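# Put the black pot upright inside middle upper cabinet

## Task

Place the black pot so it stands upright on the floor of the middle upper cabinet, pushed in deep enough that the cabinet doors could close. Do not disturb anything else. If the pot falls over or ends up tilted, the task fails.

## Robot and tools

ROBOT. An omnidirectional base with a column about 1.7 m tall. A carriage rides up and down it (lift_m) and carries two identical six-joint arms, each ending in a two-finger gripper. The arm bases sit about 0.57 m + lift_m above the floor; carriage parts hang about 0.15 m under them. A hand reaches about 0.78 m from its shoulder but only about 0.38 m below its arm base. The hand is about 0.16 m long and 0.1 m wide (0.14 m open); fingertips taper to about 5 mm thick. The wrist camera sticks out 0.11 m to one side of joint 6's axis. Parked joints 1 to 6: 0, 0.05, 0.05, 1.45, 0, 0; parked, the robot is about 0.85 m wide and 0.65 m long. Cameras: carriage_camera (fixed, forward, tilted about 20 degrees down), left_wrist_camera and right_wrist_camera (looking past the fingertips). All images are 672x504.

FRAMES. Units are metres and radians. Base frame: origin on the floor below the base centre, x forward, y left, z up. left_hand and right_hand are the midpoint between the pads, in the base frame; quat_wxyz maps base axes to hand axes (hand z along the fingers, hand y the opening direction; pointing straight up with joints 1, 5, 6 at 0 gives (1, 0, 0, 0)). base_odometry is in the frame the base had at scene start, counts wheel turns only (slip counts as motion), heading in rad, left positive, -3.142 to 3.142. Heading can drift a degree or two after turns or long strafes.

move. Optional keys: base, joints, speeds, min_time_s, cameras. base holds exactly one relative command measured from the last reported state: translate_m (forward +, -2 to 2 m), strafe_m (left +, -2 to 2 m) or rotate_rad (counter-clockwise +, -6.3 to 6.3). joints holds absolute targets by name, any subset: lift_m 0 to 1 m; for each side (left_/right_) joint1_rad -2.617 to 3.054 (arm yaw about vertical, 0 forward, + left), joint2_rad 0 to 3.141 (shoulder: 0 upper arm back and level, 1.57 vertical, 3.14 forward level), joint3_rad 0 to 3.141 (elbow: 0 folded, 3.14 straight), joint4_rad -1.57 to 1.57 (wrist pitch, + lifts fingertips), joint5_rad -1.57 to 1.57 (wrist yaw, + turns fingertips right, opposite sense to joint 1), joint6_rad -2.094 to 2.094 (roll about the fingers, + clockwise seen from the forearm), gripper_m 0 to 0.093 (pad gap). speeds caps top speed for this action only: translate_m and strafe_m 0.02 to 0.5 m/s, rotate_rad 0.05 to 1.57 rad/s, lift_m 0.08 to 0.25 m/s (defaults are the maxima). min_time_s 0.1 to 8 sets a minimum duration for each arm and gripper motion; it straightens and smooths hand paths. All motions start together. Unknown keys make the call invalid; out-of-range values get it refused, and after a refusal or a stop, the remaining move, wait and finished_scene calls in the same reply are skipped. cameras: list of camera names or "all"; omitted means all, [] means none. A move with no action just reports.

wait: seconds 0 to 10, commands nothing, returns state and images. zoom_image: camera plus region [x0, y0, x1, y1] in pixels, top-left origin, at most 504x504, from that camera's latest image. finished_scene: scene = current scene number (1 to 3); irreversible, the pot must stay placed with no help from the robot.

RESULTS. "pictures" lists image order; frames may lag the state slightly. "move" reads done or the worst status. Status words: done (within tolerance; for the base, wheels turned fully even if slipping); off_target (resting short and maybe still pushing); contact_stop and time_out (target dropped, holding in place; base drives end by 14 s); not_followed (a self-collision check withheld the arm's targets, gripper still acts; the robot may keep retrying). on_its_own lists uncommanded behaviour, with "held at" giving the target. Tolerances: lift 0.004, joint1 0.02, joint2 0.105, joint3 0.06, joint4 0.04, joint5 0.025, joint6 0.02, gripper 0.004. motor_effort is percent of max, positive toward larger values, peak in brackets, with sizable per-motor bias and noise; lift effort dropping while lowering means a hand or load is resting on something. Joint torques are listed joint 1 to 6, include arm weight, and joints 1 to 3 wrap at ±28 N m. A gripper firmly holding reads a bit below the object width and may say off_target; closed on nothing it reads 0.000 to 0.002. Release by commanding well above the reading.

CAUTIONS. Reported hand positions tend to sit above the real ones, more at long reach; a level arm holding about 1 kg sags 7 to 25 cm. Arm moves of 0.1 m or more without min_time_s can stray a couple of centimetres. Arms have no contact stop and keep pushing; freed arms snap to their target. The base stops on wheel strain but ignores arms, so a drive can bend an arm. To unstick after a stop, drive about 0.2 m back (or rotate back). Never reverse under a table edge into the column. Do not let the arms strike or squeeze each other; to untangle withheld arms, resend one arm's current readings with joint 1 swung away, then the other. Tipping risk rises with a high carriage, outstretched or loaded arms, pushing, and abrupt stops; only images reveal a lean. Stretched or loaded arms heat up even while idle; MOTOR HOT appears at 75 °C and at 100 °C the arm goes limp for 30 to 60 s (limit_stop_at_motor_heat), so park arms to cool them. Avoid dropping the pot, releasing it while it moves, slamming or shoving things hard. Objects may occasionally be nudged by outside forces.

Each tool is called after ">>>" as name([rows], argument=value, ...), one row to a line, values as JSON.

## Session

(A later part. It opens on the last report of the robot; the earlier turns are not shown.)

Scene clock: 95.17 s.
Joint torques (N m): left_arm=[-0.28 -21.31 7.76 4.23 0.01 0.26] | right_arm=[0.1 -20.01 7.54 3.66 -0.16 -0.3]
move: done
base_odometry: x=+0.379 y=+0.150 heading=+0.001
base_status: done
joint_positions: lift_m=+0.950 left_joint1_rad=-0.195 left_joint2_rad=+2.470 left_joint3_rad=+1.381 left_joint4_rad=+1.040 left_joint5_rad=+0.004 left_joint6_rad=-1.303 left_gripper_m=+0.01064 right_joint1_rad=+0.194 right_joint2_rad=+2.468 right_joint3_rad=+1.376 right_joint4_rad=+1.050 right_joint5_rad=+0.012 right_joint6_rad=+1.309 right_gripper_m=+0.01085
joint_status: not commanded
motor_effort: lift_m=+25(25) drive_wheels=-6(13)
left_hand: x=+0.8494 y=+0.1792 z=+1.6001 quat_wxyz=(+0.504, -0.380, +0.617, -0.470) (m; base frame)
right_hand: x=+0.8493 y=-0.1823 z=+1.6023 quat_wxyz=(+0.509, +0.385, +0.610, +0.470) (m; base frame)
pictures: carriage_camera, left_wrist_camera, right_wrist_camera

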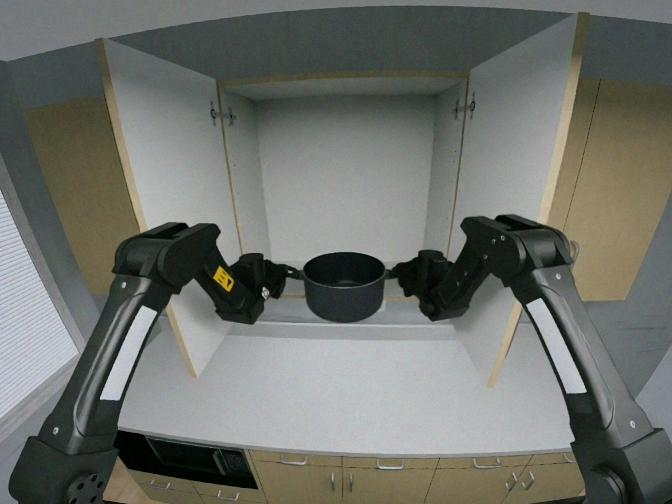

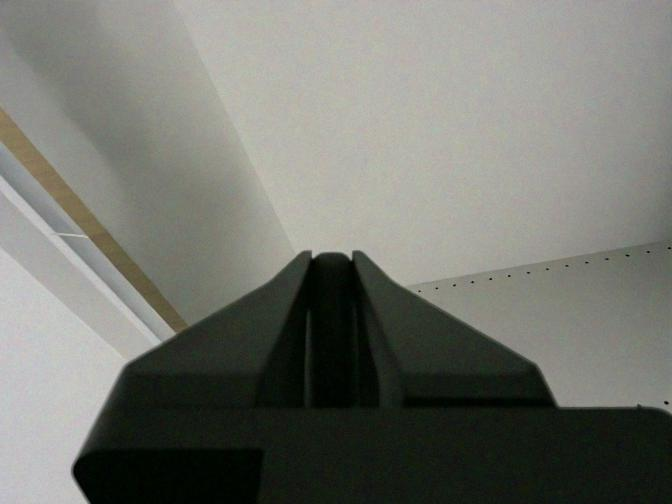

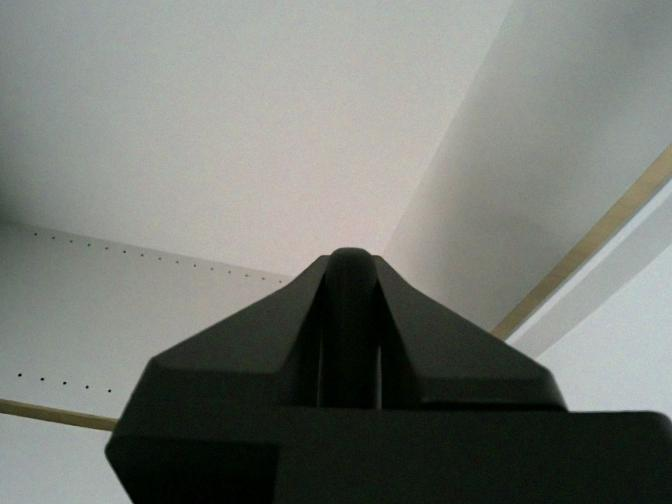

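>>> move(base={"translate_m": 0.26}, speeds={"translate_m": 0.15})

Scene clock: 99.60 s.
Joint torques (N m): left_arm=[-0.29 -21.3 7.71 4.22 0.01 0.25] | right_arm=[0.12 -20.04 7.56 3.66 -0.12 -0.32]
move: done
base_odometry: x=+0.639 y=+0.151 heading=+0.001
base_status: done
joint_positions: lift_m=+0.950 left_joint1_rad=-0.195 left_joint2_rad=+2.470 left_joint3_rad=+1.381 left_joint4_rad=+1.038 left_joint5_rad=+0.003 left_joint6_rad=-1.303 left_gripper_m=+0.01064 right_joint1_rad=+0.194 right_joint2_rad=+2.468 right_joint3_rad=+1.376 right_joint4_rad=+1.049 right_joint5_rad=+0.012 right_joint6_rad=+1.309 right_gripper_m=+0.01085
joint_status: not commanded
motor_effort: lift_m=+25(25) drive_wheels=-5(10)
left_hand: x=+0.8494 y=+0.1792 z=+1.5998 quat_wxyz=(+0.504, -0.381, +0.617, -0.470) (m; base frame)
right_hand: x=+0.8492 y=-0.1822 z=+1.6020 quat_wxyz=(+0.508, +0.385, +0.610, +0.469) (m; base frame)
pictures: carriage_camera, left_wrist_camera, right_wrist_camera

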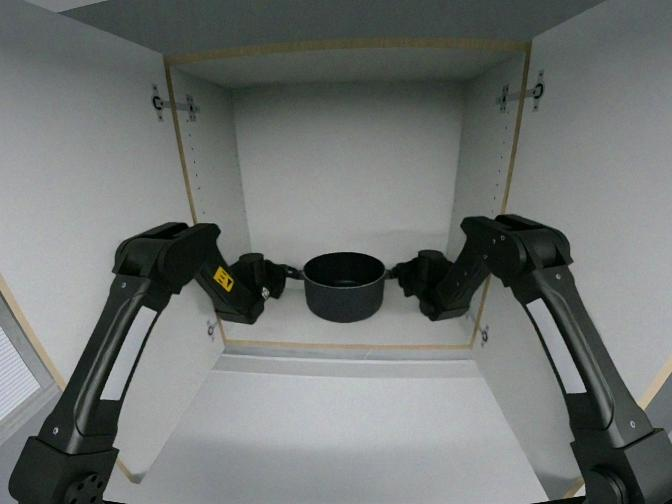

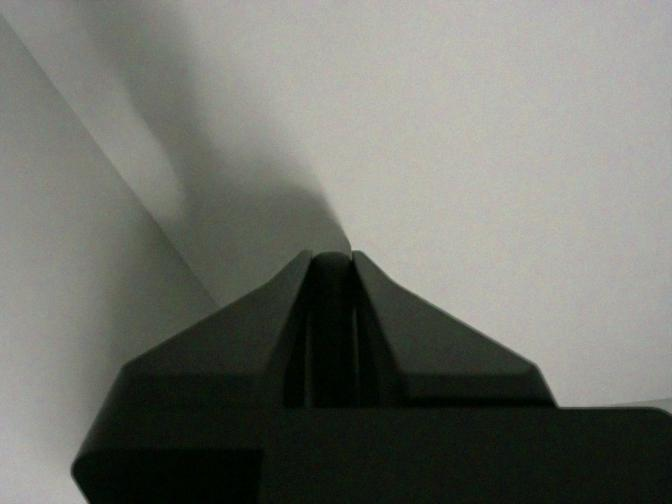

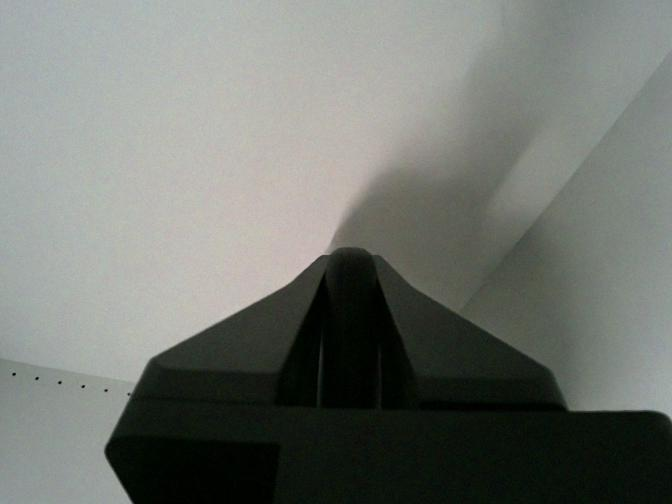

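>>> move(joints={"lift_m": 0.9}, speeds={"lift_m": 0.1}, cameras=["carriage_camera"])

>>> zoom_image(camera="carriage_camera", region=[230, 220, 460, 370])

Scene clock: 101.73 s.
Joint torques (N m): left_arm=[-0.28 -21.34 7.69 4.37 -0.01 0.25] | right_arm=[0.08 -20.08 7.61 3.77 -0.14 -0.32]
move: done
base_odometry: x=+0.639 y=+0.151 heading=+0.001
base_status: not commanded
joint_positions: lift_m=+0.900 left_joint1_rad=-0.195 left_joint2_rad=+2.470 left_joint3_rad=+1.381 left_joint4_rad=+1.027 left_joint5_rad=+0.003 left_joint6_rad=-1.303 left_gripper_m=+0.01064 right_joint1_rad=+0.194 right_joint2_rad=+2.468 right_joint3_rad=+1.376 right_joint4_rad=+1.040 right_joint5_rad=+0.012 right_joint6_rad=+1.309 right_gripper_m=+0.01084
joint_status: all done
motor_effort: lift_m=+23(24) drive_wheels=-6(6)
left_hand: x=+0.8492 y=+0.1793 z=+1.5470 quat_wxyz=(+0.501, -0.383, +0.620, -0.467) (m; base frame)
right_hand: x=+0.8491 y=-0.1823 z=+1.5497 quat_wxyz=(+0.506, +0.387, +0.613, +0.467) (m; base frame)
pictures: carriage_camera

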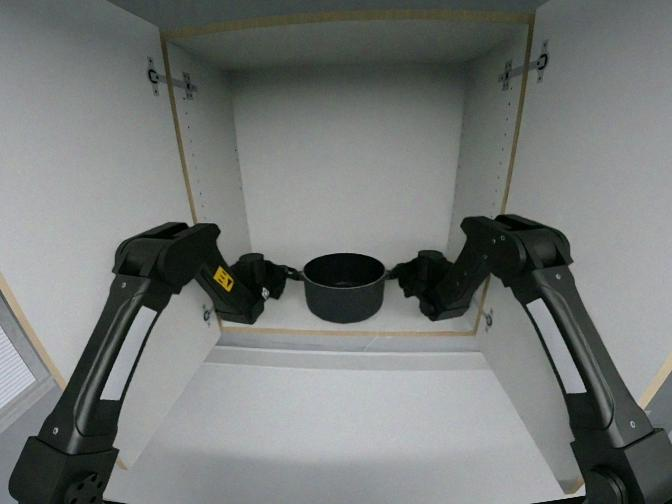

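Scaled by 2.191 from the camera's 672x504 image, which has a finer 960x720 frame.

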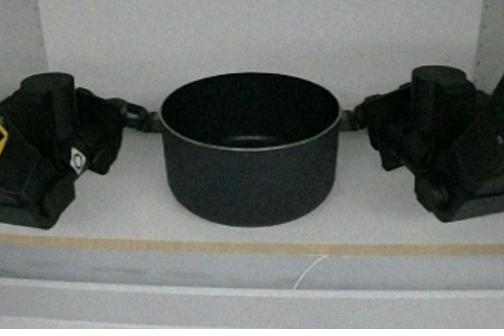

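>>> move(base={"translate_m": 0.032}, speeds={"translate_m": 0.06}, cameras=[])

>>> move(joints={"lift_m": 0.88}, speeds={"lift_m": 0.08}, cameras=["carriage_camera"])

>>> zoom_image(camera="carriage_camera", region=[230, 220, 460, 370])

Scene clock: 104.03 s.
Joint torques (N m): left_arm=[-0.31 -21.29 7.76 4.37 0 0.26] | right_arm=[0.17 -20.16 7.6 3.75 -0.14 -0.28]
move: done
base_odometry: x=+0.671 y=+0.151 heading=+0.002
base_status: done
joint_positions: lift_m=+0.900 left_joint1_rad=-0.195 left_joint2_rad=+2.470 left_joint3_rad=+1.381 left_joint4_rad=+1.027 left_joint5_rad=+0.003 left_joint6_rad=-1.303 left_gripper_m=+0.01064 right_joint1_rad=+0.194 right_joint2_rad=+2.468 right_joint3_rad=+1.376 right_joint4_rad=+1.040 right_joint5_rad=+0.011 right_joint6_rad=+1.309 right_gripper_m=+0.01084
joint_status: not commanded
motor_effort: lift_m=+23(23) drive_wheels=-6(11)
left_hand: x=+0.8492 y=+0.1793 z=+1.5470 quat_wxyz=(+0.501, -0.383, +0.620, -0.467) (m; base frame)
right_hand: x=+0.8491 y=-0.1822 z=+1.5497 quat_wxyz=(+0.506, +0.387, +0.613, +0.467) (m; base frame)
pictures: none
No camera images: "cameras" was empty.

Scene clock: 104.67 s.
Joint torques (N m): left_arm=[-0.31 -21.24 7.75 4.34 0.01 0.25] | right_arm=[0.16 -20.11 7.64 3.75 -0.14 -0.33]
move: done
base_odometry: x=+0.671 y=+0.151 heading=+0.002
base_status: not commanded
joint_positions: lift_m=+0.880 left_joint1_rad=-0.195 left_joint2_rad=+2.470 left_joint3_rad=+1.381 left_joint4_rad=+1.029 left_joint5_rad=+0.003 left_joint6_rad=-1.303 left_gripper_m=+0.01064 right_joint1_rad=+0.194 right_joint2_rad=+2.468 right_joint3_rad=+1.376 right_joint4_rad=+1.041 right_joint5_rad=+0.011 right_joint6_rad=+1.309 right_gripper_m=+0.01084
joint_status: all done
motor_effort: lift_m=+23(23) drive_wheels=-5(6)
left_hand: x=+0.8492 y=+0.1792 z=+1.5274 quat_wxyz=(+0.501, -0.382, +0.620, -0.467) (m; base frame)
right_hand: x=+0.8491 y=-0.1822 z=+1.5301 quat_wxyz=(+0.506, +0.387, +0.613, +0.467) (m; base frame)
pictures: carriage_camera

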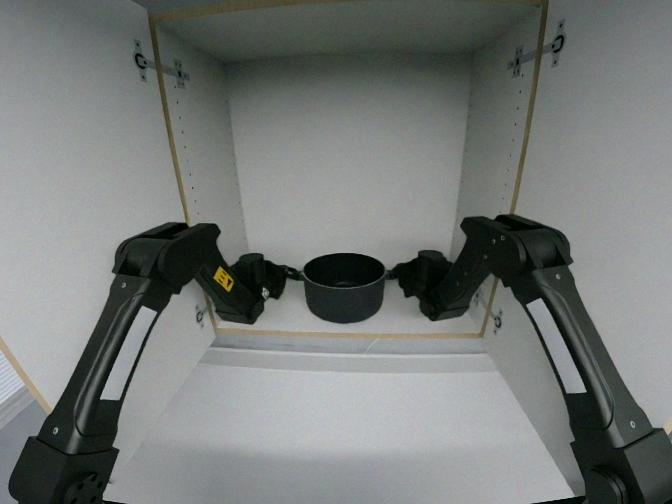

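Scaled by 2.191 from the camera's 672x504 image, which has a finer 960x720 frame.

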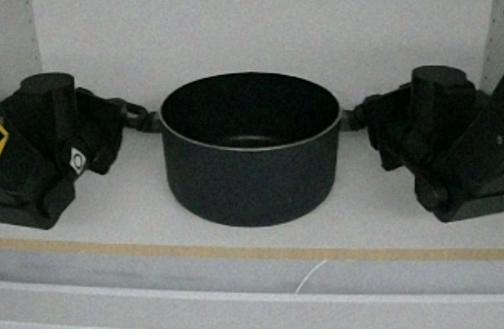

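>>> move(joints={"lift_m": 0.865}, speeds={"lift_m": 0.08}, cameras=[])

>>> move(joints={"lift_m": 0.85}, speeds={"lift_m": 0.08}, cameras=["carriage_camera"])

>>> zoom_image(camera="carriage_camera", region=[230, 220, 460, 370])

Scene clock: 105.80 s.
Joint torques (N m): left_arm=[-0.36 -21.29 7.71 3.99 0 0.26] | right_arm=[0.21 -20.11 7.61 3.46 -0.13 -0.31]
move: done
base_odometry: x=+0.671 y=+0.151 heading=+0.002
base_status: not commanded
joint_positions: lift_m=+0.865 left_joint1_rad=-0.195 left_joint2_rad=+2.470 left_joint3_rad=+1.381 left_joint4_rad=+1.060 left_joint5_rad=+0.003 left_joint6_rad=-1.303 left_gripper_m=+0.01064 right_joint1_rad=+0.194 right_joint2_rad=+2.468 right_joint3_rad=+1.376 right_joint4_rad=+1.070 right_joint5_rad=+0.011 right_joint6_rad=+1.309 right_gripper_m=+0.01084
joint_status: all done
motor_effort: lift_m=+22(22) drive_wheels=-5(6)
left_hand: x=+0.8495 y=+0.1792 z=+1.5202 quat_wxyz=(+0.509, -0.377, +0.611, -0.475) (m; base frame)
right_hand: x=+0.8494 y=-0.1822 z=+1.5224 quat_wxyz=(+0.514, +0.381, +0.604, +0.475) (m; base frame)
pictures: none
No camera images: "cameras" was empty.

Scene clock: 106.37 s.
Joint torques (N m): left_arm=[-0.28 -20.41 7.69 3.6 0.01 0.38] | right_arm=[0.08 -19.96 7.65 2.81 -0.14 -0.15]
move: done
base_odometry: x=+0.671 y=+0.151 heading=+0.002
base_status: not commanded
joint_positions: lift_m=+0.850 left_joint1_rad=-0.195 left_joint2_rad=+2.461 left_joint3_rad=+1.381 left_joint4_rad=+1.093 left_joint5_rad=+0.003 left_joint6_rad=-1.314 left_gripper_m=+0.01064 right_joint1_rad=+0.194 right_joint2_rad=+2.467 right_joint3_rad=+1.376 right_joint4_rad=+1.126 right_joint5_rad=+0.010 right_joint6_rad=+1.296 right_gripper_m=+0.01084
joint_status: all done
on_its_own: right_joint4_rad moved +0.055 toward your old target +1.200
motor_effort: lift_m=+20(21) drive_wheels=-5(6)
left_hand: x=+0.8498 y=+0.1791 z=+1.5190 quat_wxyz=(+0.518, -0.372, +0.596, -0.488) (m; base frame)
right_hand: x=+0.8493 y=-0.1820 z=+1.5221 quat_wxyz=(+0.531, +0.367, +0.590, +0.485) (m; base frame)
pictures: carriage_camera

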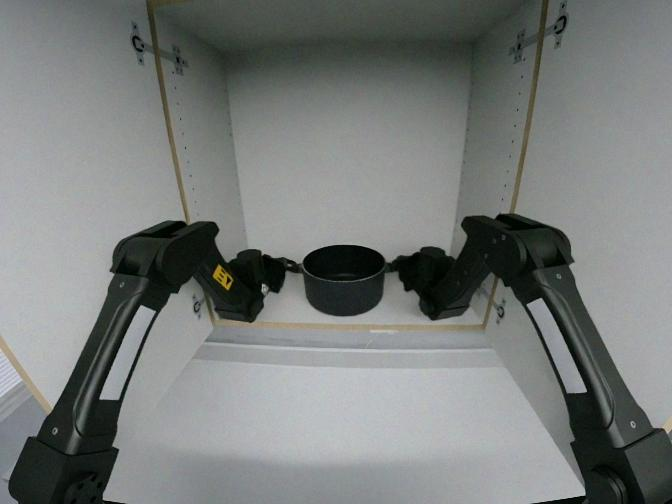

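Scaled by 2.191 from the camera's 672x504 image, which has a finer 960x720 frame.

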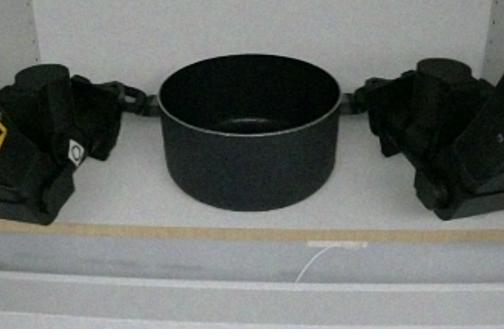

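>>> move(joints={"lift_m": 0.843, "left_joint4_rad": 1.005, "right_joint4_rad": 1.005}, speeds={"lift_m": 0.08}, min_time_s=1.0, cameras=["carriage_camera"])

>>> zoom_image(camera="carriage_camera", region=[230, 220, 460, 370])

Scene clock: 109.03 s.
Joint torques (N m): left_arm=[-0.31 -18.41 6.24 2.17 -0.01 0.35] | right_arm=[0.18 -17.52 6.46 1.59 -0.12 -0.16]
move: done
base_odometry: x=+0.671 y=+0.151 heading=+0.002
base_status: not commanded
joint_positions: lift_m=+0.843 left_joint1_rad=-0.195 left_joint2_rad=+2.441 left_joint3_rad=+1.398 left_joint4_rad=+1.026 left_joint5_rad=+0.003 left_joint6_rad=-1.313 left_gripper_m=+0.01064 right_joint1_rad=+0.194 right_joint2_rad=+2.442 right_joint3_rad=+1.394 right_joint4_rad=+1.041 right_joint5_rad=+0.010 right_joint6_rad=+1.297 right_gripper_m=+0.01084
joint_status: all done
motor_effort: lift_m=+20(20) drive_wheels=+1(6)
left_hand: x=+0.8533 y=+0.1784 z=+1.5156 quat_wxyz=(+0.510, -0.377, +0.605, -0.481) (m; base frame)
right_hand: x=+0.8532 y=-0.1814 z=+1.5170 quat_wxyz=(+0.520, +0.375, +0.603, +0.475) (m; base frame)
pictures: carriage_camera

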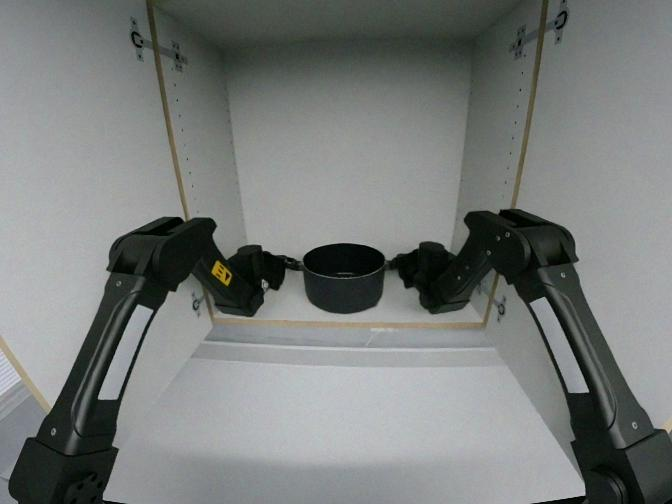

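Scaled by 2.191 from the camera's 672x504 image, which has a finer 960x720 frame.

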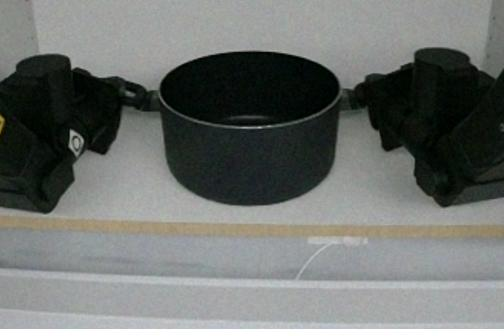

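>>> move(joints={"left_gripper_m": 0.093, "right_gripper_m": 0.093}, min_time_s=1.5)

Scene clock: 111.93 s.
Joint torques (N m): left_arm=[-0.27 -18.4 6.3 2.42 0.01 0.24] | right_arm=[0.16 -17.5 6.42 2 -0.11 -0.17]
move: done
base_odometry: x=+0.671 y=+0.151 heading=+0.002
base_status: not commanded
joint_positions: lift_m=+0.843 left_joint1_rad=-0.195 left_joint2_rad=+2.441 left_joint3_rad=+1.398 left_joint4_rad=+1.006 left_joint5_rad=+0.003 left_joint6_rad=-1.301 left_gripper_m=+0.09288 right_joint1_rad=+0.194 right_joint2_rad=+2.442 right_joint3_rad=+1.394 right_joint4_rad=+1.007 right_joint5_rad=+0.010 right_joint6_rad=+1.297 right_gripper_m=+0.09291
joint_status: all done
motor_effort: lift_m=+20(20) drive_wheels=+2(2)
left_hand: x=+0.8532 y=+0.1785 z=+1.5105 quat_wxyz=(+0.508, -0.377, +0.614, -0.473) (m; base frame)
right_hand: x=+0.8530 y=-0.1814 z=+1.5086 quat_wxyz=(+0.511, +0.381, +0.613, +0.467) (m; base frame)
pictures: carriage_camera, left_wrist_camera, right_wrist_camera

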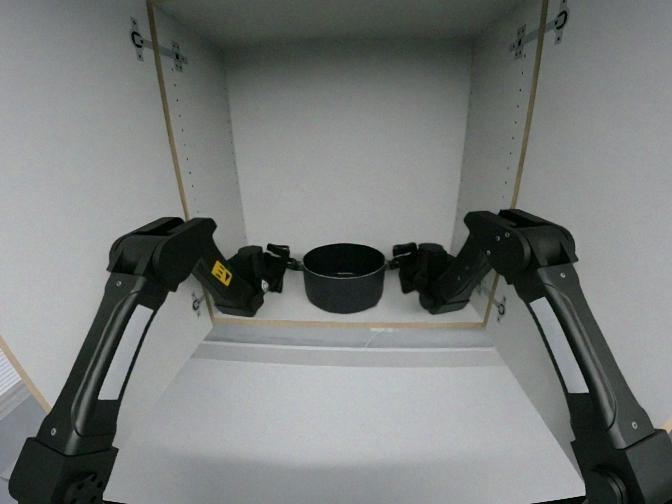

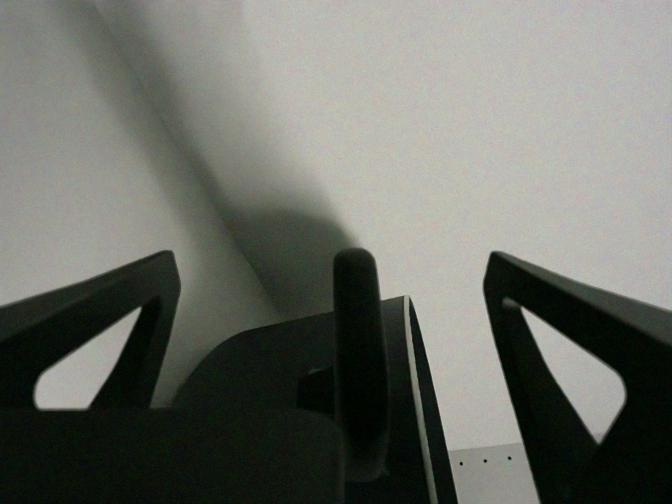

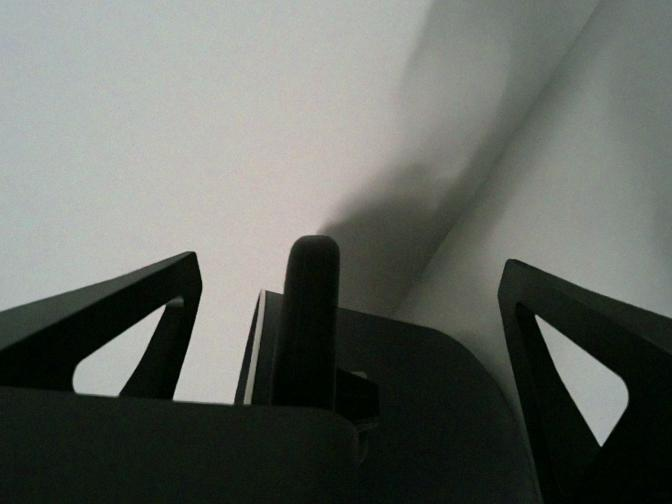

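>>> move(joints={"lift_m": 0.851}, speeds={"lift_m": 0.08}, cameras=[])

>>> move(base={"translate_m": -0.15}, speeds={"translate_m": 0.12}, cameras=["carriage_camera", "left_wrist_camera"])

>>> zoom_image(camera="carriage_camera", region=[230, 200, 460, 350])

Scene clock: 113.37 s.
Joint torques (N m): left_arm=[-0.28 -18.24 6.31 2.51 0 0.23] | right_arm=[0.23 -17.05 6.38 2.07 -0.13 -0.17]
move: done
base_odometry: x=+0.671 y=+0.151 heading=+0.002
base_status: not commanded
joint_positions: lift_m=+0.851 left_joint1_rad=-0.195 left_joint2_rad=+2.439 left_joint3_rad=+1.398 left_joint4_rad=+0.998 left_joint5_rad=+0.003 left_joint6_rad=-1.300 left_gripper_m=+0.09288 right_joint1_rad=+0.194 right_joint2_rad=+2.438 right_joint3_rad=+1.394 right_joint4_rad=+1.001 right_joint5_rad=+0.010 right_joint6_rad=+1.297 right_gripper_m=+0.09291
joint_status: all done
motor_effort: lift_m=+23(28) drive_wheels=-5(7)
left_hand: x=+0.8532 y=+0.1785 z=+1.5172 quat_wxyz=(+0.506, -0.378, +0.615, -0.471) (m; base frame)
right_hand: x=+0.8530 y=-0.1814 z=+1.5174 quat_wxyz=(+0.511, +0.381, +0.613, +0.467) (m; base frame)
pictures: none
No camera images: "cameras" was empty.

Scene clock: 115.37 s.
Joint torques (N m): left_arm=[-0.24 -18.25 6.37 2.5 0 0.24] | right_arm=[0.16 -17.09 6.42 2.06 -0.13 -0.16]
move: done
base_odometry: x=+0.521 y=+0.151 heading=+0.002
base_status: done
joint_positions: lift_m=+0.851 left_joint1_rad=-0.195 left_joint2_rad=+2.439 left_joint3_rad=+1.398 left_joint4_rad=+0.997 left_joint5_rad=+0.003 left_joint6_rad=-1.300 left_gripper_m=+0.09288 right_joint1_rad=+0.194 right_joint2_rad=+2.438 right_joint3_rad=+1.394 right_joint4_rad=+1.000 right_joint5_rad=+0.010 right_joint6_rad=+1.297 right_gripper_m=+0.09291
joint_status: not commanded
motor_effort: lift_m=+23(24) drive_wheels=-5(12)
left_hand: x=+0.8532 y=+0.1785 z=+1.5171 quat_wxyz=(+0.506, -0.378, +0.615, -0.471) (m; base frame)
right_hand: x=+0.8530 y=-0.1812 z=+1.5174 quat_wxyz=(+0.511, +0.381, +0.613, +0.467) (m; base frame)
pictures: carriage_camera, left_wrist_camera

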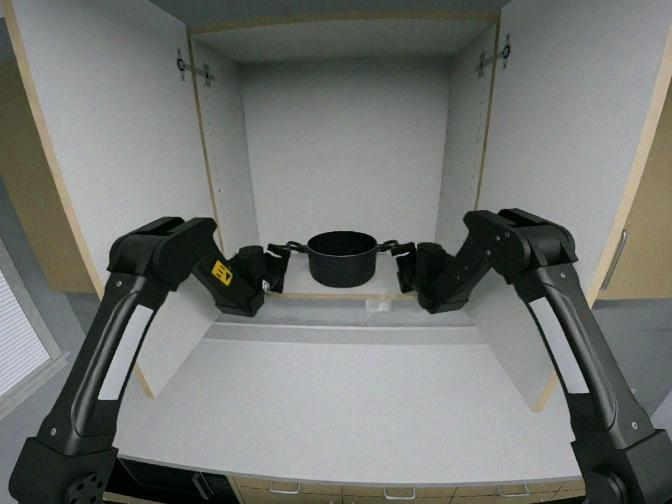

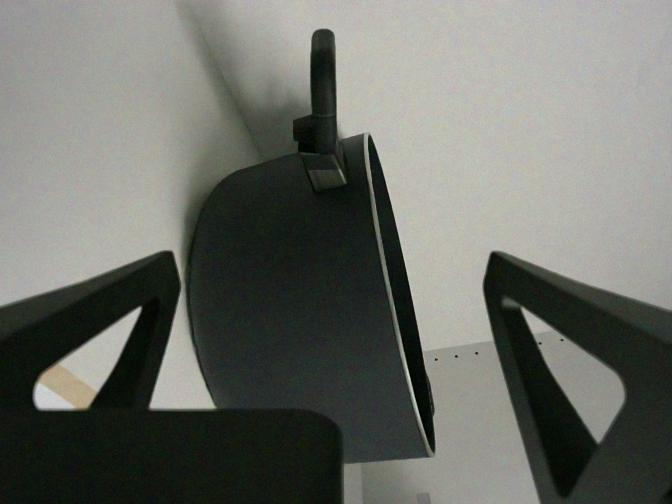

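Scaled by 2.191 from the camera's 672x504 image, which has a finer 960x720 frame.

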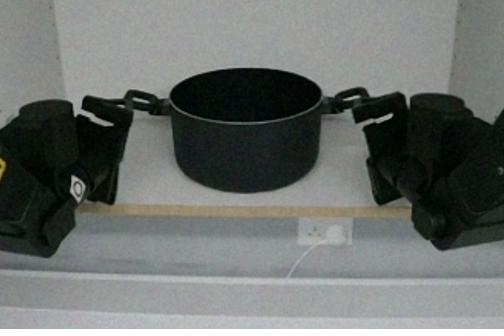

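>>> move(base={"translate_m": -0.4}, speeds={"translate_m": 0.3}, cameras=[])

>>> move(joints={"lift_m": 0.5, "left_joint1_rad": 0, "left_joint2_rad": 0.05, "left_joint3_rad": 0.05, "left_joint4_rad": 1.45, "left_joint5_rad": 0, "left_joint6_rad": 0, "right_joint1_rad": 0, "right_joint2_rad": 0.05, "right_joint3_rad": 0.05, "right_joint4_rad": 1.45, "right_joint5_rad": 0, "right_joint6_rad": 0}, min_time_s=3, cameras=["carriage_camera"])

Scene clock: 119.20 s.
Joint torques (N m): left_arm=[-0.28 -18.21 6.3 2.52 0.01 0.22] | right_arm=[0.03 -17.06 6.41 2.07 -0.12 -0.17]
move: done
MOTOR HOT: joint 2 (shoulder) of the left arm reports 75 °C; the controller stops that arm at 100 °C. To cool a motor, set the load down, stop pushing, or move to a pose that needs little force.
base_odometry: x=+0.121 y=+0.150 heading=+0.002
base_status: done
joint_positions: lift_m=+0.851 left_joint1_rad=-0.195 left_joint2_rad=+2.439 left_joint3_rad=+1.398 left_joint4_rad=+0.997 left_joint5_rad=+0.003 left_joint6_rad=-1.300 left_gripper_m=+0.09288 right_joint1_rad=+0.195 right_joint2_rad=+2.438 right_joint3_rad=+1.394 right_joint4_rad=+1.000 right_joint5_rad=+0.010 right_joint6_rad=+1.297 right_gripper_m=+0.09291
joint_status: not commanded
motor_effort: lift_m=+23(24) drive_wheels=-3(8)
left_hand: x=+0.8532 y=+0.1785 z=+1.5171 quat_wxyz=(+0.506, -0.378, +0.615, -0.471) (m; base frame)
right_hand: x=+0.8529 y=-0.1809 z=+1.5174 quat_wxyz=(+0.511, +0.381, +0.613, +0.467) (m; base frame)
pictures: none
No camera images: "cameras" was empty.

Scene clock: 122.50 s.
Joint torques (N m): left_arm=[0.54 3.62 4.48 0.03 -0.01 0.18] | right_arm=[-0.58 3.73 4.33 -0.12 -0.13 -0.13]
move: done
MOTOR HOT: still on. Joint 2 (shoulder) of the left arm reports 73 °C.
base_odometry: x=+0.121 y=+0.150 heading=+0.002
base_status: not commanded
joint_positions: lift_m=+0.500 left_joint1_rad=-0.006 left_joint2_rad=+0.055 left_joint3_rad=+0.054 left_joint4_rad=+1.436 left_joint5_rad=+0.003 left_joint6_rad=-0.013 left_gripper_m=+0.09290 right_joint1_rad=+0.005 right_joint2_rad=+0.055 right_joint3_rad=+0.057 right_joint4_rad=+1.440 right_joint5_rad=+0.010 right_joint6_rad=+0.015 right_gripper_m=+0.09292
joint_status: all done
motor_effort: lift_m=+21(22) drive_wheels=-2(4)
left_hand: x=+0.2575 y=+0.3027 z=+1.5057 quat_wxyz=(+0.998, +0.001, +0.068, -0.010) (m; base frame)
right_hand: x=+0.2554 y=-0.3050 z=+1.5068 quat_wxyz=(+0.998, +0.005, +0.064, +0.010) (m; base frame)
pictures: carriage_camera

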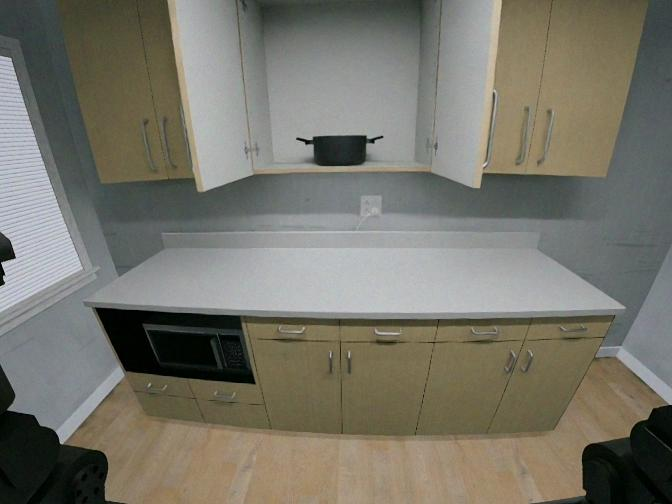

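>>> wait(seconds=10, cameras=[])

>>> wait(seconds=10, cameras=[])

>>> wait(seconds=10, cameras=[])

>>> wait(seconds=10, cameras=[])

>>> wait(seconds=10, cameras=[])

>>> wait(seconds=10, cameras=[])

Scene clock: 136.60 s.
Joint torques (N m): left_arm=[0.47 3.59 4.52 0 0 0.16] | right_arm=[-0.62 3.84 4.31 -0.16 -0.16 -0.17]
MOTOR HOT: cleared for the motors of the left arm.
base_odometry: x=+0.121 y=+0.150 heading=+0.002
base_status: not commanded
joint_positions: lift_m=+0.500 left_joint1_rad=-0.006 left_joint2_rad=+0.055 left_joint3_rad=+0.053 left_joint4_rad=+1.437 left_joint5_rad=+0.003 left_joint6_rad=-0.011 left_gripper_m=+0.09290 right_joint1_rad=+0.005 right_joint2_rad=+0.055 right_joint3_rad=+0.057 right_joint4_rad=+1.442 right_joint5_rad=+0.010 right_joint6_rad=+0.013 right_gripper_m=+0.09292
joint_status: all done
motor_effort: lift_m=+21(22) drive_wheels=+0(4)
left_hand: x=+0.2573 y=+0.3027 z=+1.5057 quat_wxyz=(+0.998, +0.001, +0.067, -0.009) (m; base frame)
right_hand: x=+0.2550 y=-0.3050 z=+1.5069 quat_wxyz=(+0.998, +0.005, +0.063, +0.009) (m; base frame)
wait: 10.00 s; at rest from the start
pictures: none
No camera images: "cameras" was empty.

Scene clock: 146.60 s.
Joint torques (N m): left_arm=[0.51 3.59 4.55 0.01 -0.01 0.15] | right_arm=[-0.55 3.77 4.31 -0.16 -0.13 -0.15]
base_odometry: x=+0.121 y=+0.150 heading=+0.002
base_status: not commanded
joint_positions: lift_m=+0.500 left_joint1_rad=-0.006 left_joint2_rad=+0.055 left_joint3_rad=+0.053 left_joint4_rad=+1.437 left_joint5_rad=+0.003 left_joint6_rad=-0.011 left_gripper_m=+0.09290 right_joint1_rad=+0.005 right_joint2_rad=+0.055 right_joint3_rad=+0.057 right_joint4_rad=+1.442 right_joint5_rad=+0.010 right_joint6_rad=+0.013 right_gripper_m=+0.09292
joint_status: all done
motor_effort: lift_m=+21(22) drive_wheels=-2(4)
left_hand: x=+0.2573 y=+0.3027 z=+1.5057 quat_wxyz=(+0.998, +0.001, +0.067, -0.009) (m; base frame)
right_hand: x=+0.2550 y=-0.3050 z=+1.5069 quat_wxyz=(+0.998, +0.005, +0.063, +0.009) (m; base frame)
wait: 10.00 s; at rest by 0.27 s
pictures: none
No camera images: "cameras" was empty.

Scene clock: 156.60 s.
Joint torques (N m): left_arm=[0.51 3.59 4.56 0 0 0.13] | right_arm=[-0.58 3.79 4.34 -0.14 -0.12 -0.15]
base_odometry: x=+0.121 y=+0.150 heading=+0.002
base_status: not commanded
joint_positions: lift_m=+0.500 left_joint1_rad=-0.006 left_joint2_rad=+0.055 left_joint3_rad=+0.053 left_joint4_rad=+1.437 left_joint5_rad=+0.003 left_joint6_rad=-0.011 left_gripper_m=+0.09290 right_joint1_rad=+0.005 right_joint2_rad=+0.055 right_joint3_rad=+0.057 right_joint4_rad=+1.443 right_joint5_rad=+0.010 right_joint6_rad=+0.013 right_gripper_m=+0.09292
joint_status: all done
motor_effort: lift_m=+21(22) drive_wheels=-1(4)
left_hand: x=+0.2573 y=+0.3027 z=+1.5057 quat_wxyz=(+0.998, +0.001, +0.067, -0.009) (m; base frame)
right_hand: x=+0.2549 y=-0.3050 z=+1.5069 quat_wxyz=(+0.998, +0.005, +0.063, +0.009) (m; base frame)
wait: 10.00 s; at rest by 0.27 s
pictures: none
No camera images: "cameras" was empty.

Scene clock: 166.60 s.
Joint torques (N m): left_arm=[0.49 3.62 4.52 0 0 0.15] | right_arm=[-0.59 3.71 4.3 -0.16 -0.12 -0.16]
base_odometry: x=+0.121 y=+0.150 heading=+0.002
base_status: not commanded
joint_positions: lift_m=+0.500 left_joint1_rad=-0.006 left_joint2_rad=+0.055 left_joint3_rad=+0.053 left_joint4_rad=+1.437 left_joint5_rad=+0.003 left_joint6_rad=-0.011 left_gripper_m=+0.09290 right_joint1_rad=+0.005 right_joint2_rad=+0.055 right_joint3_rad=+0.057 right_joint4_rad=+1.443 right_joint5_rad=+0.010 right_joint6_rad=+0.013 right_gripper_m=+0.09292
joint_status: all done
motor_effort: lift_m=+21(22) drive_wheels=-1(4)
left_hand: x=+0.2573 y=+0.3027 z=+1.5057 quat_wxyz=(+0.998, +0.001, +0.067, -0.009) (m; base frame)
right_hand: x=+0.2549 y=-0.3050 z=+1.5069 quat_wxyz=(+0.998, +0.005, +0.063, +0.009) (m; base frame)
wait: 10.00 s; at rest by 0.27 s
pictures: none
No camera images: "cameras" was empty.

Scene clock: 176.60 s.
Joint torques (N m): left_arm=[0.5 3.66 4.51 0.01 -0.01 0.14] | right_arm=[-0.55 3.81 4.3 -0.18 -0.14 -0.17]
base_odometry: x=+0.121 y=+0.150 heading=+0.002
base_status: not commanded
joint_positions: lift_m=+0.500 left_joint1_rad=-0.006 left_joint2_rad=+0.055 left_joint3_rad=+0.053 left_joint4_rad=+1.437 left_joint5_rad=+0.003 left_joint6_rad=-0.011 left_gripper_m=+0.09290 right_joint1_rad=+0.005 right_joint2_rad=+0.055 right_joint3_rad=+0.057 right_joint4_rad=+1.443 right_joint5_rad=+0.010 right_joint6_rad=+0.013 right_gripper_m=+0.09292
joint_status: all done
motor_effort: lift_m=+21(22) drive_wheels=-1(4)
left_hand: x=+0.2573 y=+0.3027 z=+1.5057 quat_wxyz=(+0.998, +0.001, +0.067, -0.009) (m; base frame)
right_hand: x=+0.2549 y=-0.3050 z=+1.5069 quat_wxyz=(+0.998, +0.005, +0.063, +0.009) (m; base frame)
wait: 10.00 s; at rest by 0.27 s
pictures: none
No camera images: "cameras" was empty.

Scene clock: 186.60 s.
Joint torques (N m): left_arm=[0.51 3.59 4.51 0 0 0.16] | right_arm=[-0.51 3.7 4.3 -0.16 -0.16 -0.16]
base_odometry: x=+0.121 y=+0.150 heading=+0.002
base_status: not commanded
joint_positions: lift_m=+0.500 left_joint1_rad=-0.006 left_joint2_rad=+0.055 left_joint3_rad=+0.053 left_joint4_rad=+1.437 left_joint5_rad=+0.003 left_joint6_rad=-0.011 left_gripper_m=+0.09290 right_joint1_rad=+0.005 right_joint2_rad=+0.055 right_joint3_rad=+0.057 right_joint4_rad=+1.443 right_joint5_rad=+0.010 right_joint6_rad=+0.013 right_gripper_m=+0.09292
joint_status: all done
motor_effort: lift_m=+21(22) drive_wheels=-1(4)
left_hand: x=+0.2573 y=+0.3027 z=+1.5057 quat_wxyz=(+0.998, +0.001, +0.067, -0.009) (m; base frame)
right_hand: x=+0.2549 y=-0.3050 z=+1.5069 quat_wxyz=(+0.998, +0.005, +0.063, +0.009) (m; base frame)
wait: 10.00 s; at rest by 0.27 s
pictures: none
No camera images: "cameras" was empty.

>>> wait(seconds=10, cameras=[])

>>> wait(seconds=10, cameras=[])

>>> wait(seconds=10, cameras=[])

>>> wait(seconds=10, cameras=[])

>>> wait(seconds=10, cameras=[])

>>> wait(seconds=10, cameras=[])

>>> wait(seconds=10, cameras=[])

>>> wait(seconds=10, cameras=[])

>>> wait(seconds=10, cameras=[])

>>> wait(seconds=10, cameras=["carriage_camera"])

Scene clock: 199.80 s.
Joint torques (N m): left_arm=[0.54 3.58 4.53 0.01 0.01 0.15] | right_arm=[-0.53 3.67 4.3 -0.16 -0.13 -0.16]
base_odometry: x=+0.121 y=+0.150 heading=+0.002
base_status: not commanded
joint_positions: lift_m=+0.500 left_joint1_rad=-0.006 left_joint2_rad=+0.055 left_joint3_rad=+0.053 left_joint4_rad=+1.437 left_joint5_rad=+0.003 left_joint6_rad=-0.011 left_gripper_m=+0.09290 right_joint1_rad=+0.005 right_joint2_rad=+0.055 right_joint3_rad=+0.057 right_joint4_rad=+1.443 right_joint5_rad=+0.010 right_joint6_rad=+0.013 right_gripper_m=+0.09292
joint_status: all done
motor_effort: lift_m=+21(22) drive_wheels=-2(4)
left_hand: x=+0.2573 y=+0.3027 z=+1.5057 quat_wxyz=(+0.998, +0.001, +0.067, -0.009) (m; base frame)
right_hand: x=+0.2549 y=-0.3050 z=+1.5069 quat_wxyz=(+0.998, +0.005, +0.063, +0.009) (m; base frame)
wait: 10.00 s; at rest from the start
pictures: none
No camera images: "cameras" was empty.

Scene clock: 209.80 s.
Joint torques (N m): left_arm=[0.57 3.59 4.57 -0.01 0.01 0.15] | right_arm=[-0.59 3.78 4.33 -0.16 -0.14 -0.12]
base_odometry: x=+0.121 y=+0.150 heading=+0.002
base_status: not commanded
joint_positions: lift_m=+0.500 left_joint1_rad=-0.006 left_joint2_rad=+0.055 left_joint3_rad=+0.053 left_joint4_rad=+1.437 left_joint5_rad=+0.003 left_joint6_rad=-0.011 left_gripper_m=+0.09290 right_joint1_rad=+0.005 right_joint2_rad=+0.055 right_joint3_rad=+0.057 right_joint4_rad=+1.443 right_joint5_rad=+0.010 right_joint6_rad=+0.013 right_gripper_m=+0.09292
joint_status: all done
motor_effort: lift_m=+21(22) drive_wheels=-2(4)
left_hand: x=+0.2573 y=+0.3027 z=+1.5057 quat_wxyz=(+0.998, +0.001, +0.067, -0.009) (m; base frame)
right_hand: x=+0.2549 y=-0.3050 z=+1.5069 quat_wxyz=(+0.998, +0.005, +0.063, +0.009) (m; base frame)
wait: 10.00 s; at rest by 0.27 s
pictures: none
No camera images: "cameras" was empty.

Scene clock: 219.80 s.
Joint torques (N m): left_arm=[0.54 3.66 4.49 0.01 0.01 0.14] | right_arm=[-0.54 3.71 4.34 -0.18 -0.15 -0.13]
base_odometry: x=+0.121 y=+0.150 heading=+0.002
base_status: not commanded
joint_positions: lift_m=+0.500 left_joint1_rad=-0.006 left_joint2_rad=+0.055 left_joint3_rad=+0.053 left_joint4_rad=+1.437 left_joint5_rad=+0.003 left_joint6_rad=-0.011 left_gripper_m=+0.09290 right_joint1_rad=+0.005 right_joint2_rad=+0.055 right_joint3_rad=+0.057 right_joint4_rad=+1.443 right_joint5_rad=+0.010 right_joint6_rad=+0.013 right_gripper_m=+0.09292
joint_status: all done
motor_effort: lift_m=+21(22) drive_wheels=-2(4)
left_hand: x=+0.2573 y=+0.3027 z=+1.5057 quat_wxyz=(+0.998, +0.001, +0.067, -0.009) (m; base frame)
right_hand: x=+0.2549 y=-0.3050 z=+1.5069 quat_wxyz=(+0.998, +0.005, +0.063, +0.009) (m; base frame)
wait: 10.00 s; at rest by 0.27 s
pictures: none
No camera images: "cameras" was empty.

Scene clock: 229.80 s.
Joint torques (N m): left_arm=[0.51 3.59 4.52 0.01 0 0.16] | right_arm=[-0.51 3.75 4.27 -0.16 -0.13 -0.14]
base_odometry: x=+0.121 y=+0.150 heading=+0.002
base_status: not commanded
joint_positions: lift_m=+0.500 left_joint1_rad=-0.006 left_joint2_rad=+0.055 left_joint3_rad=+0.053 left_joint4_rad=+1.437 left_joint5_rad=+0.003 left_joint6_rad=-0.011 left_gripper_m=+0.09290 right_joint1_rad=+0.005 right_joint2_rad=+0.055 right_joint3_rad=+0.057 right_joint4_rad=+1.443 right_joint5_rad=+0.010 right_joint6_rad=+0.013 right_gripper_m=+0.09292
joint_status: all done
motor_effort: lift_m=+21(22) drive_wheels=-1(4)
left_hand: x=+0.2573 y=+0.3027 z=+1.5057 quat_wxyz=(+0.998, +0.001, +0.067, -0.009) (m; base frame)
right_hand: x=+0.2549 y=-0.3050 z=+1.5069 quat_wxyz=(+0.998, +0.005, +0.063, +0.009) (m; base frame)
wait: 10.00 s; at rest by 0.27 s
pictures: none
No camera images: "cameras" was empty.

Scene clock: 239.80 s.
Joint torques (N m): left_arm=[0.62 3.51 4.53 0.02 0.01 0.14] | right_arm=[-0.65 3.81 4.33 -0.14 -0.14 -0.14]
base_odometry: x=+0.121 y=+0.150 heading=+0.002
base_status: not commanded
joint_positions: lift_m=+0.500 left_joint1_rad=-0.006 left_joint2_rad=+0.055 left_joint3_rad=+0.053 left_joint4_rad=+1.437 left_joint5_rad=+0.003 left_joint6_rad=-0.011 left_gripper_m=+0.09290 right_joint1_rad=+0.005 right_joint2_rad=+0.055 right_joint3_rad=+0.057 right_joint4_rad=+1.443 right_joint5_rad=+0.010 right_joint6_rad=+0.013 right_gripper_m=+0.09292
joint_status: all done
motor_effort: lift_m=+21(22) drive_wheels=-1(4)
left_hand: x=+0.2573 y=+0.3027 z=+1.5057 quat_wxyz=(+0.998, +0.001, +0.067, -0.009) (m; base frame)
right_hand: x=+0.2549 y=-0.3050 z=+1.5069 quat_wxyz=(+0.998, +0.005, +0.063, +0.009) (m; base frame)
wait: 10.00 s; at rest by 0.27 s
pictures: none
No camera images: "cameras" was empty.

Scene clock: 249.80 s.
Joint torques (N m): left_arm=[0.53 3.6 4.51 0.02 -0.01 0.15] | right_arm=[-0.7 3.79 4.31 -0.16 -0.13 -0.15]
base_odometry: x=+0.121 y=+0.150 heading=+0.002
base_status: not commanded
joint_positions: lift_m=+0.500 left_joint1_rad=-0.006 left_joint2_rad=+0.055 left_joint3_rad=+0.053 left_joint4_rad=+1.437 left_joint5_rad=+0.003 left_joint6_rad=-0.011 left_gripper_m=+0.09290 right_joint1_rad=+0.005 right_joint2_rad=+0.055 right_joint3_rad=+0.057 right_joint4_rad=+1.443 right_joint5_rad=+0.010 right_joint6_rad=+0.013 right_gripper_m=+0.09292
joint_status: all done
motor_effort: lift_m=+21(22) drive_wheels=-1(4)
left_hand: x=+0.2573 y=+0.3027 z=+1.5057 quat_wxyz=(+0.998, +0.001, +0.067, -0.009) (m; base frame)
right_hand: x=+0.2549 y=-0.3050 z=+1.5069 quat_wxyz=(+0.998, +0.005, +0.063, +0.009) (m; base frame)
wait: 10.00 s; at rest by 0.27 s
pictures: none
No camera images: "cameras" was empty.

Scene clock: 259.80 s.
Joint torques (N m): left_arm=[0.58 3.59 4.51 0.01 0 0.14] | right_arm=[-0.57 3.74 4.25 -0.17 -0.15 -0.15]
base_odometry: x=+0.121 y=+0.150 heading=+0.002
base_status: not commanded
joint_positions: lift_m=+0.500 left_joint1_rad=-0.006 left_joint2_rad=+0.055 left_joint3_rad=+0.053 left_joint4_rad=+1.437 left_joint5_rad=+0.003 left_joint6_rad=-0.011 left_gripper_m=+0.09290 right_joint1_rad=+0.005 right_joint2_rad=+0.055 right_joint3_rad=+0.057 right_joint4_rad=+1.443 right_joint5_rad=+0.010 right_joint6_rad=+0.013 right_gripper_m=+0.09292
joint_status: all done
motor_effort: lift_m=+21(22) drive_wheels=-1(4)
left_hand: x=+0.2573 y=+0.3027 z=+1.5057 quat_wxyz=(+0.998, +0.001, +0.067, -0.009) (m; base frame)
right_hand: x=+0.2549 y=-0.3050 z=+1.5069 quat_wxyz=(+0.998, +0.005, +0.063, +0.009) (m; base frame)
wait: 10.00 s; at rest by 0.27 s
pictures: none
No camera images: "cameras" was empty.

Scene clock: 269.80 s.
Joint torques (N m): left_arm=[0.47 3.55 4.56 0 -0.02 0.16] | right_arm=[-0.62 3.75 4.3 -0.16 -0.16 -0.16]
base_odometry: x=+0.121 y=+0.150 heading=+0.002
base_status: not commanded
joint_positions: lift_m=+0.500 left_joint1_rad=-0.006 left_joint2_rad=+0.055 left_joint3_rad=+0.053 left_joint4_rad=+1.437 left_joint5_rad=+0.003 left_joint6_rad=-0.011 left_gripper_m=+0.09290 right_joint1_rad=+0.005 right_joint2_rad=+0.055 right_joint3_rad=+0.057 right_joint4_rad=+1.443 right_joint5_rad=+0.010 right_joint6_rad=+0.013 right_gripper_m=+0.09292
joint_status: all done
motor_effort: lift_m=+21(22) drive_wheels=-2(4)
left_hand: x=+0.2573 y=+0.3027 z=+1.5057 quat_wxyz=(+0.998, +0.001, +0.067, -0.009) (m; base frame)
right_hand: x=+0.2549 y=-0.3050 z=+1.5069 quat_wxyz=(+0.998, +0.005, +0.063, +0.009) (m; base frame)
wait: 10.00 s; at rest by 0.27 s
pictures: none
No camera images: "cameras" was empty.

Scene clock: 279.80 s.
Joint torques (N m): left_arm=[0.54 3.58 4.53 0.01 -0.01 0.15] | right_arm=[-0.59 3.75 4.34 -0.16 -0.13 -0.14]
base_odometry: x=+0.121 y=+0.150 heading=+0.002
base_status: not commanded
joint_positions: lift_m=+0.500 left_joint1_rad=-0.006 left_joint2_rad=+0.055 left_joint3_rad=+0.053 left_joint4_rad=+1.437 left_joint5_rad=+0.003 left_joint6_rad=-0.011 left_gripper_m=+0.09290 right_joint1_rad=+0.005 right_joint2_rad=+0.055 right_joint3_rad=+0.057 right_joint4_rad=+1.443 right_joint5_rad=+0.010 right_joint6_rad=+0.013 right_gripper_m=+0.09292
joint_status: all done
motor_effort: lift_m=+21(22) drive_wheels=-1(4)
left_hand: x=+0.2573 y=+0.3027 z=+1.5057 quat_wxyz=(+0.998, +0.001, +0.067, -0.009) (m; base frame)
right_hand: x=+0.2549 y=-0.3050 z=+1.5069 quat_wxyz=(+0.998, +0.005, +0.063, +0.009) (m; base frame)
wait: 10.00 s; at rest by 0.27 s
pictures: none
No camera images: "cameras" was empty.

Scene clock: 289.80 s.
Joint torques (N m): left_arm=[0.54 3.62 4.62 0 -0.01 0.16] | right_arm=[-0.53 3.81 4.36 -0.17 -0.14 -0.16]
base_odometry: x=+0.121 y=+0.150 heading=+0.002
base_status: not commanded
joint_positions: lift_m=+0.500 left_joint1_rad=-0.006 left_joint2_rad=+0.055 left_joint3_rad=+0.053 left_joint4_rad=+1.437 left_joint5_rad=+0.003 left_joint6_rad=-0.011 left_gripper_m=+0.09290 right_joint1_rad=+0.005 right_joint2_rad=+0.055 right_joint3_rad=+0.057 right_joint4_rad=+1.443 right_joint5_rad=+0.010 right_joint6_rad=+0.013 right_gripper_m=+0.09292
joint_status: all done
motor_effort: lift_m=+21(22) drive_wheels=-1(4)
left_hand: x=+0.2573 y=+0.3027 z=+1.5057 quat_wxyz=(+0.998, +0.001, +0.067, -0.009) (m; base frame)
right_hand: x=+0.2549 y=-0.3050 z=+1.5069 quat_wxyz=(+0.998, +0.005, +0.063, +0.009) (m; base frame)
wait: 10.00 s; at rest by 0.27 s
pictures: carriage_camera

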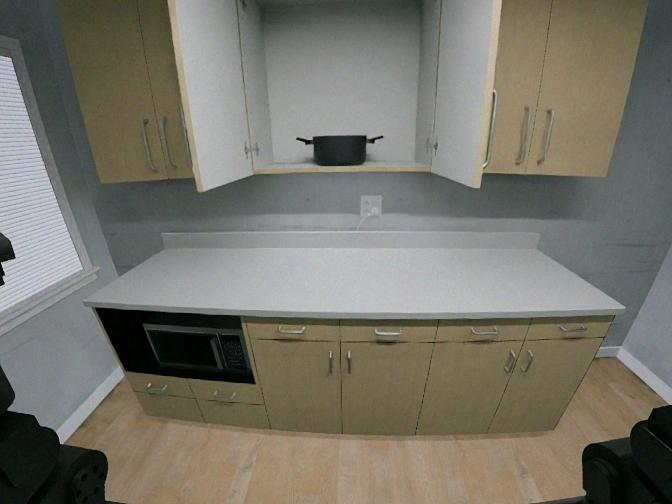

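>>> finished_scene(scene=1)

The scene is finished: the task was done.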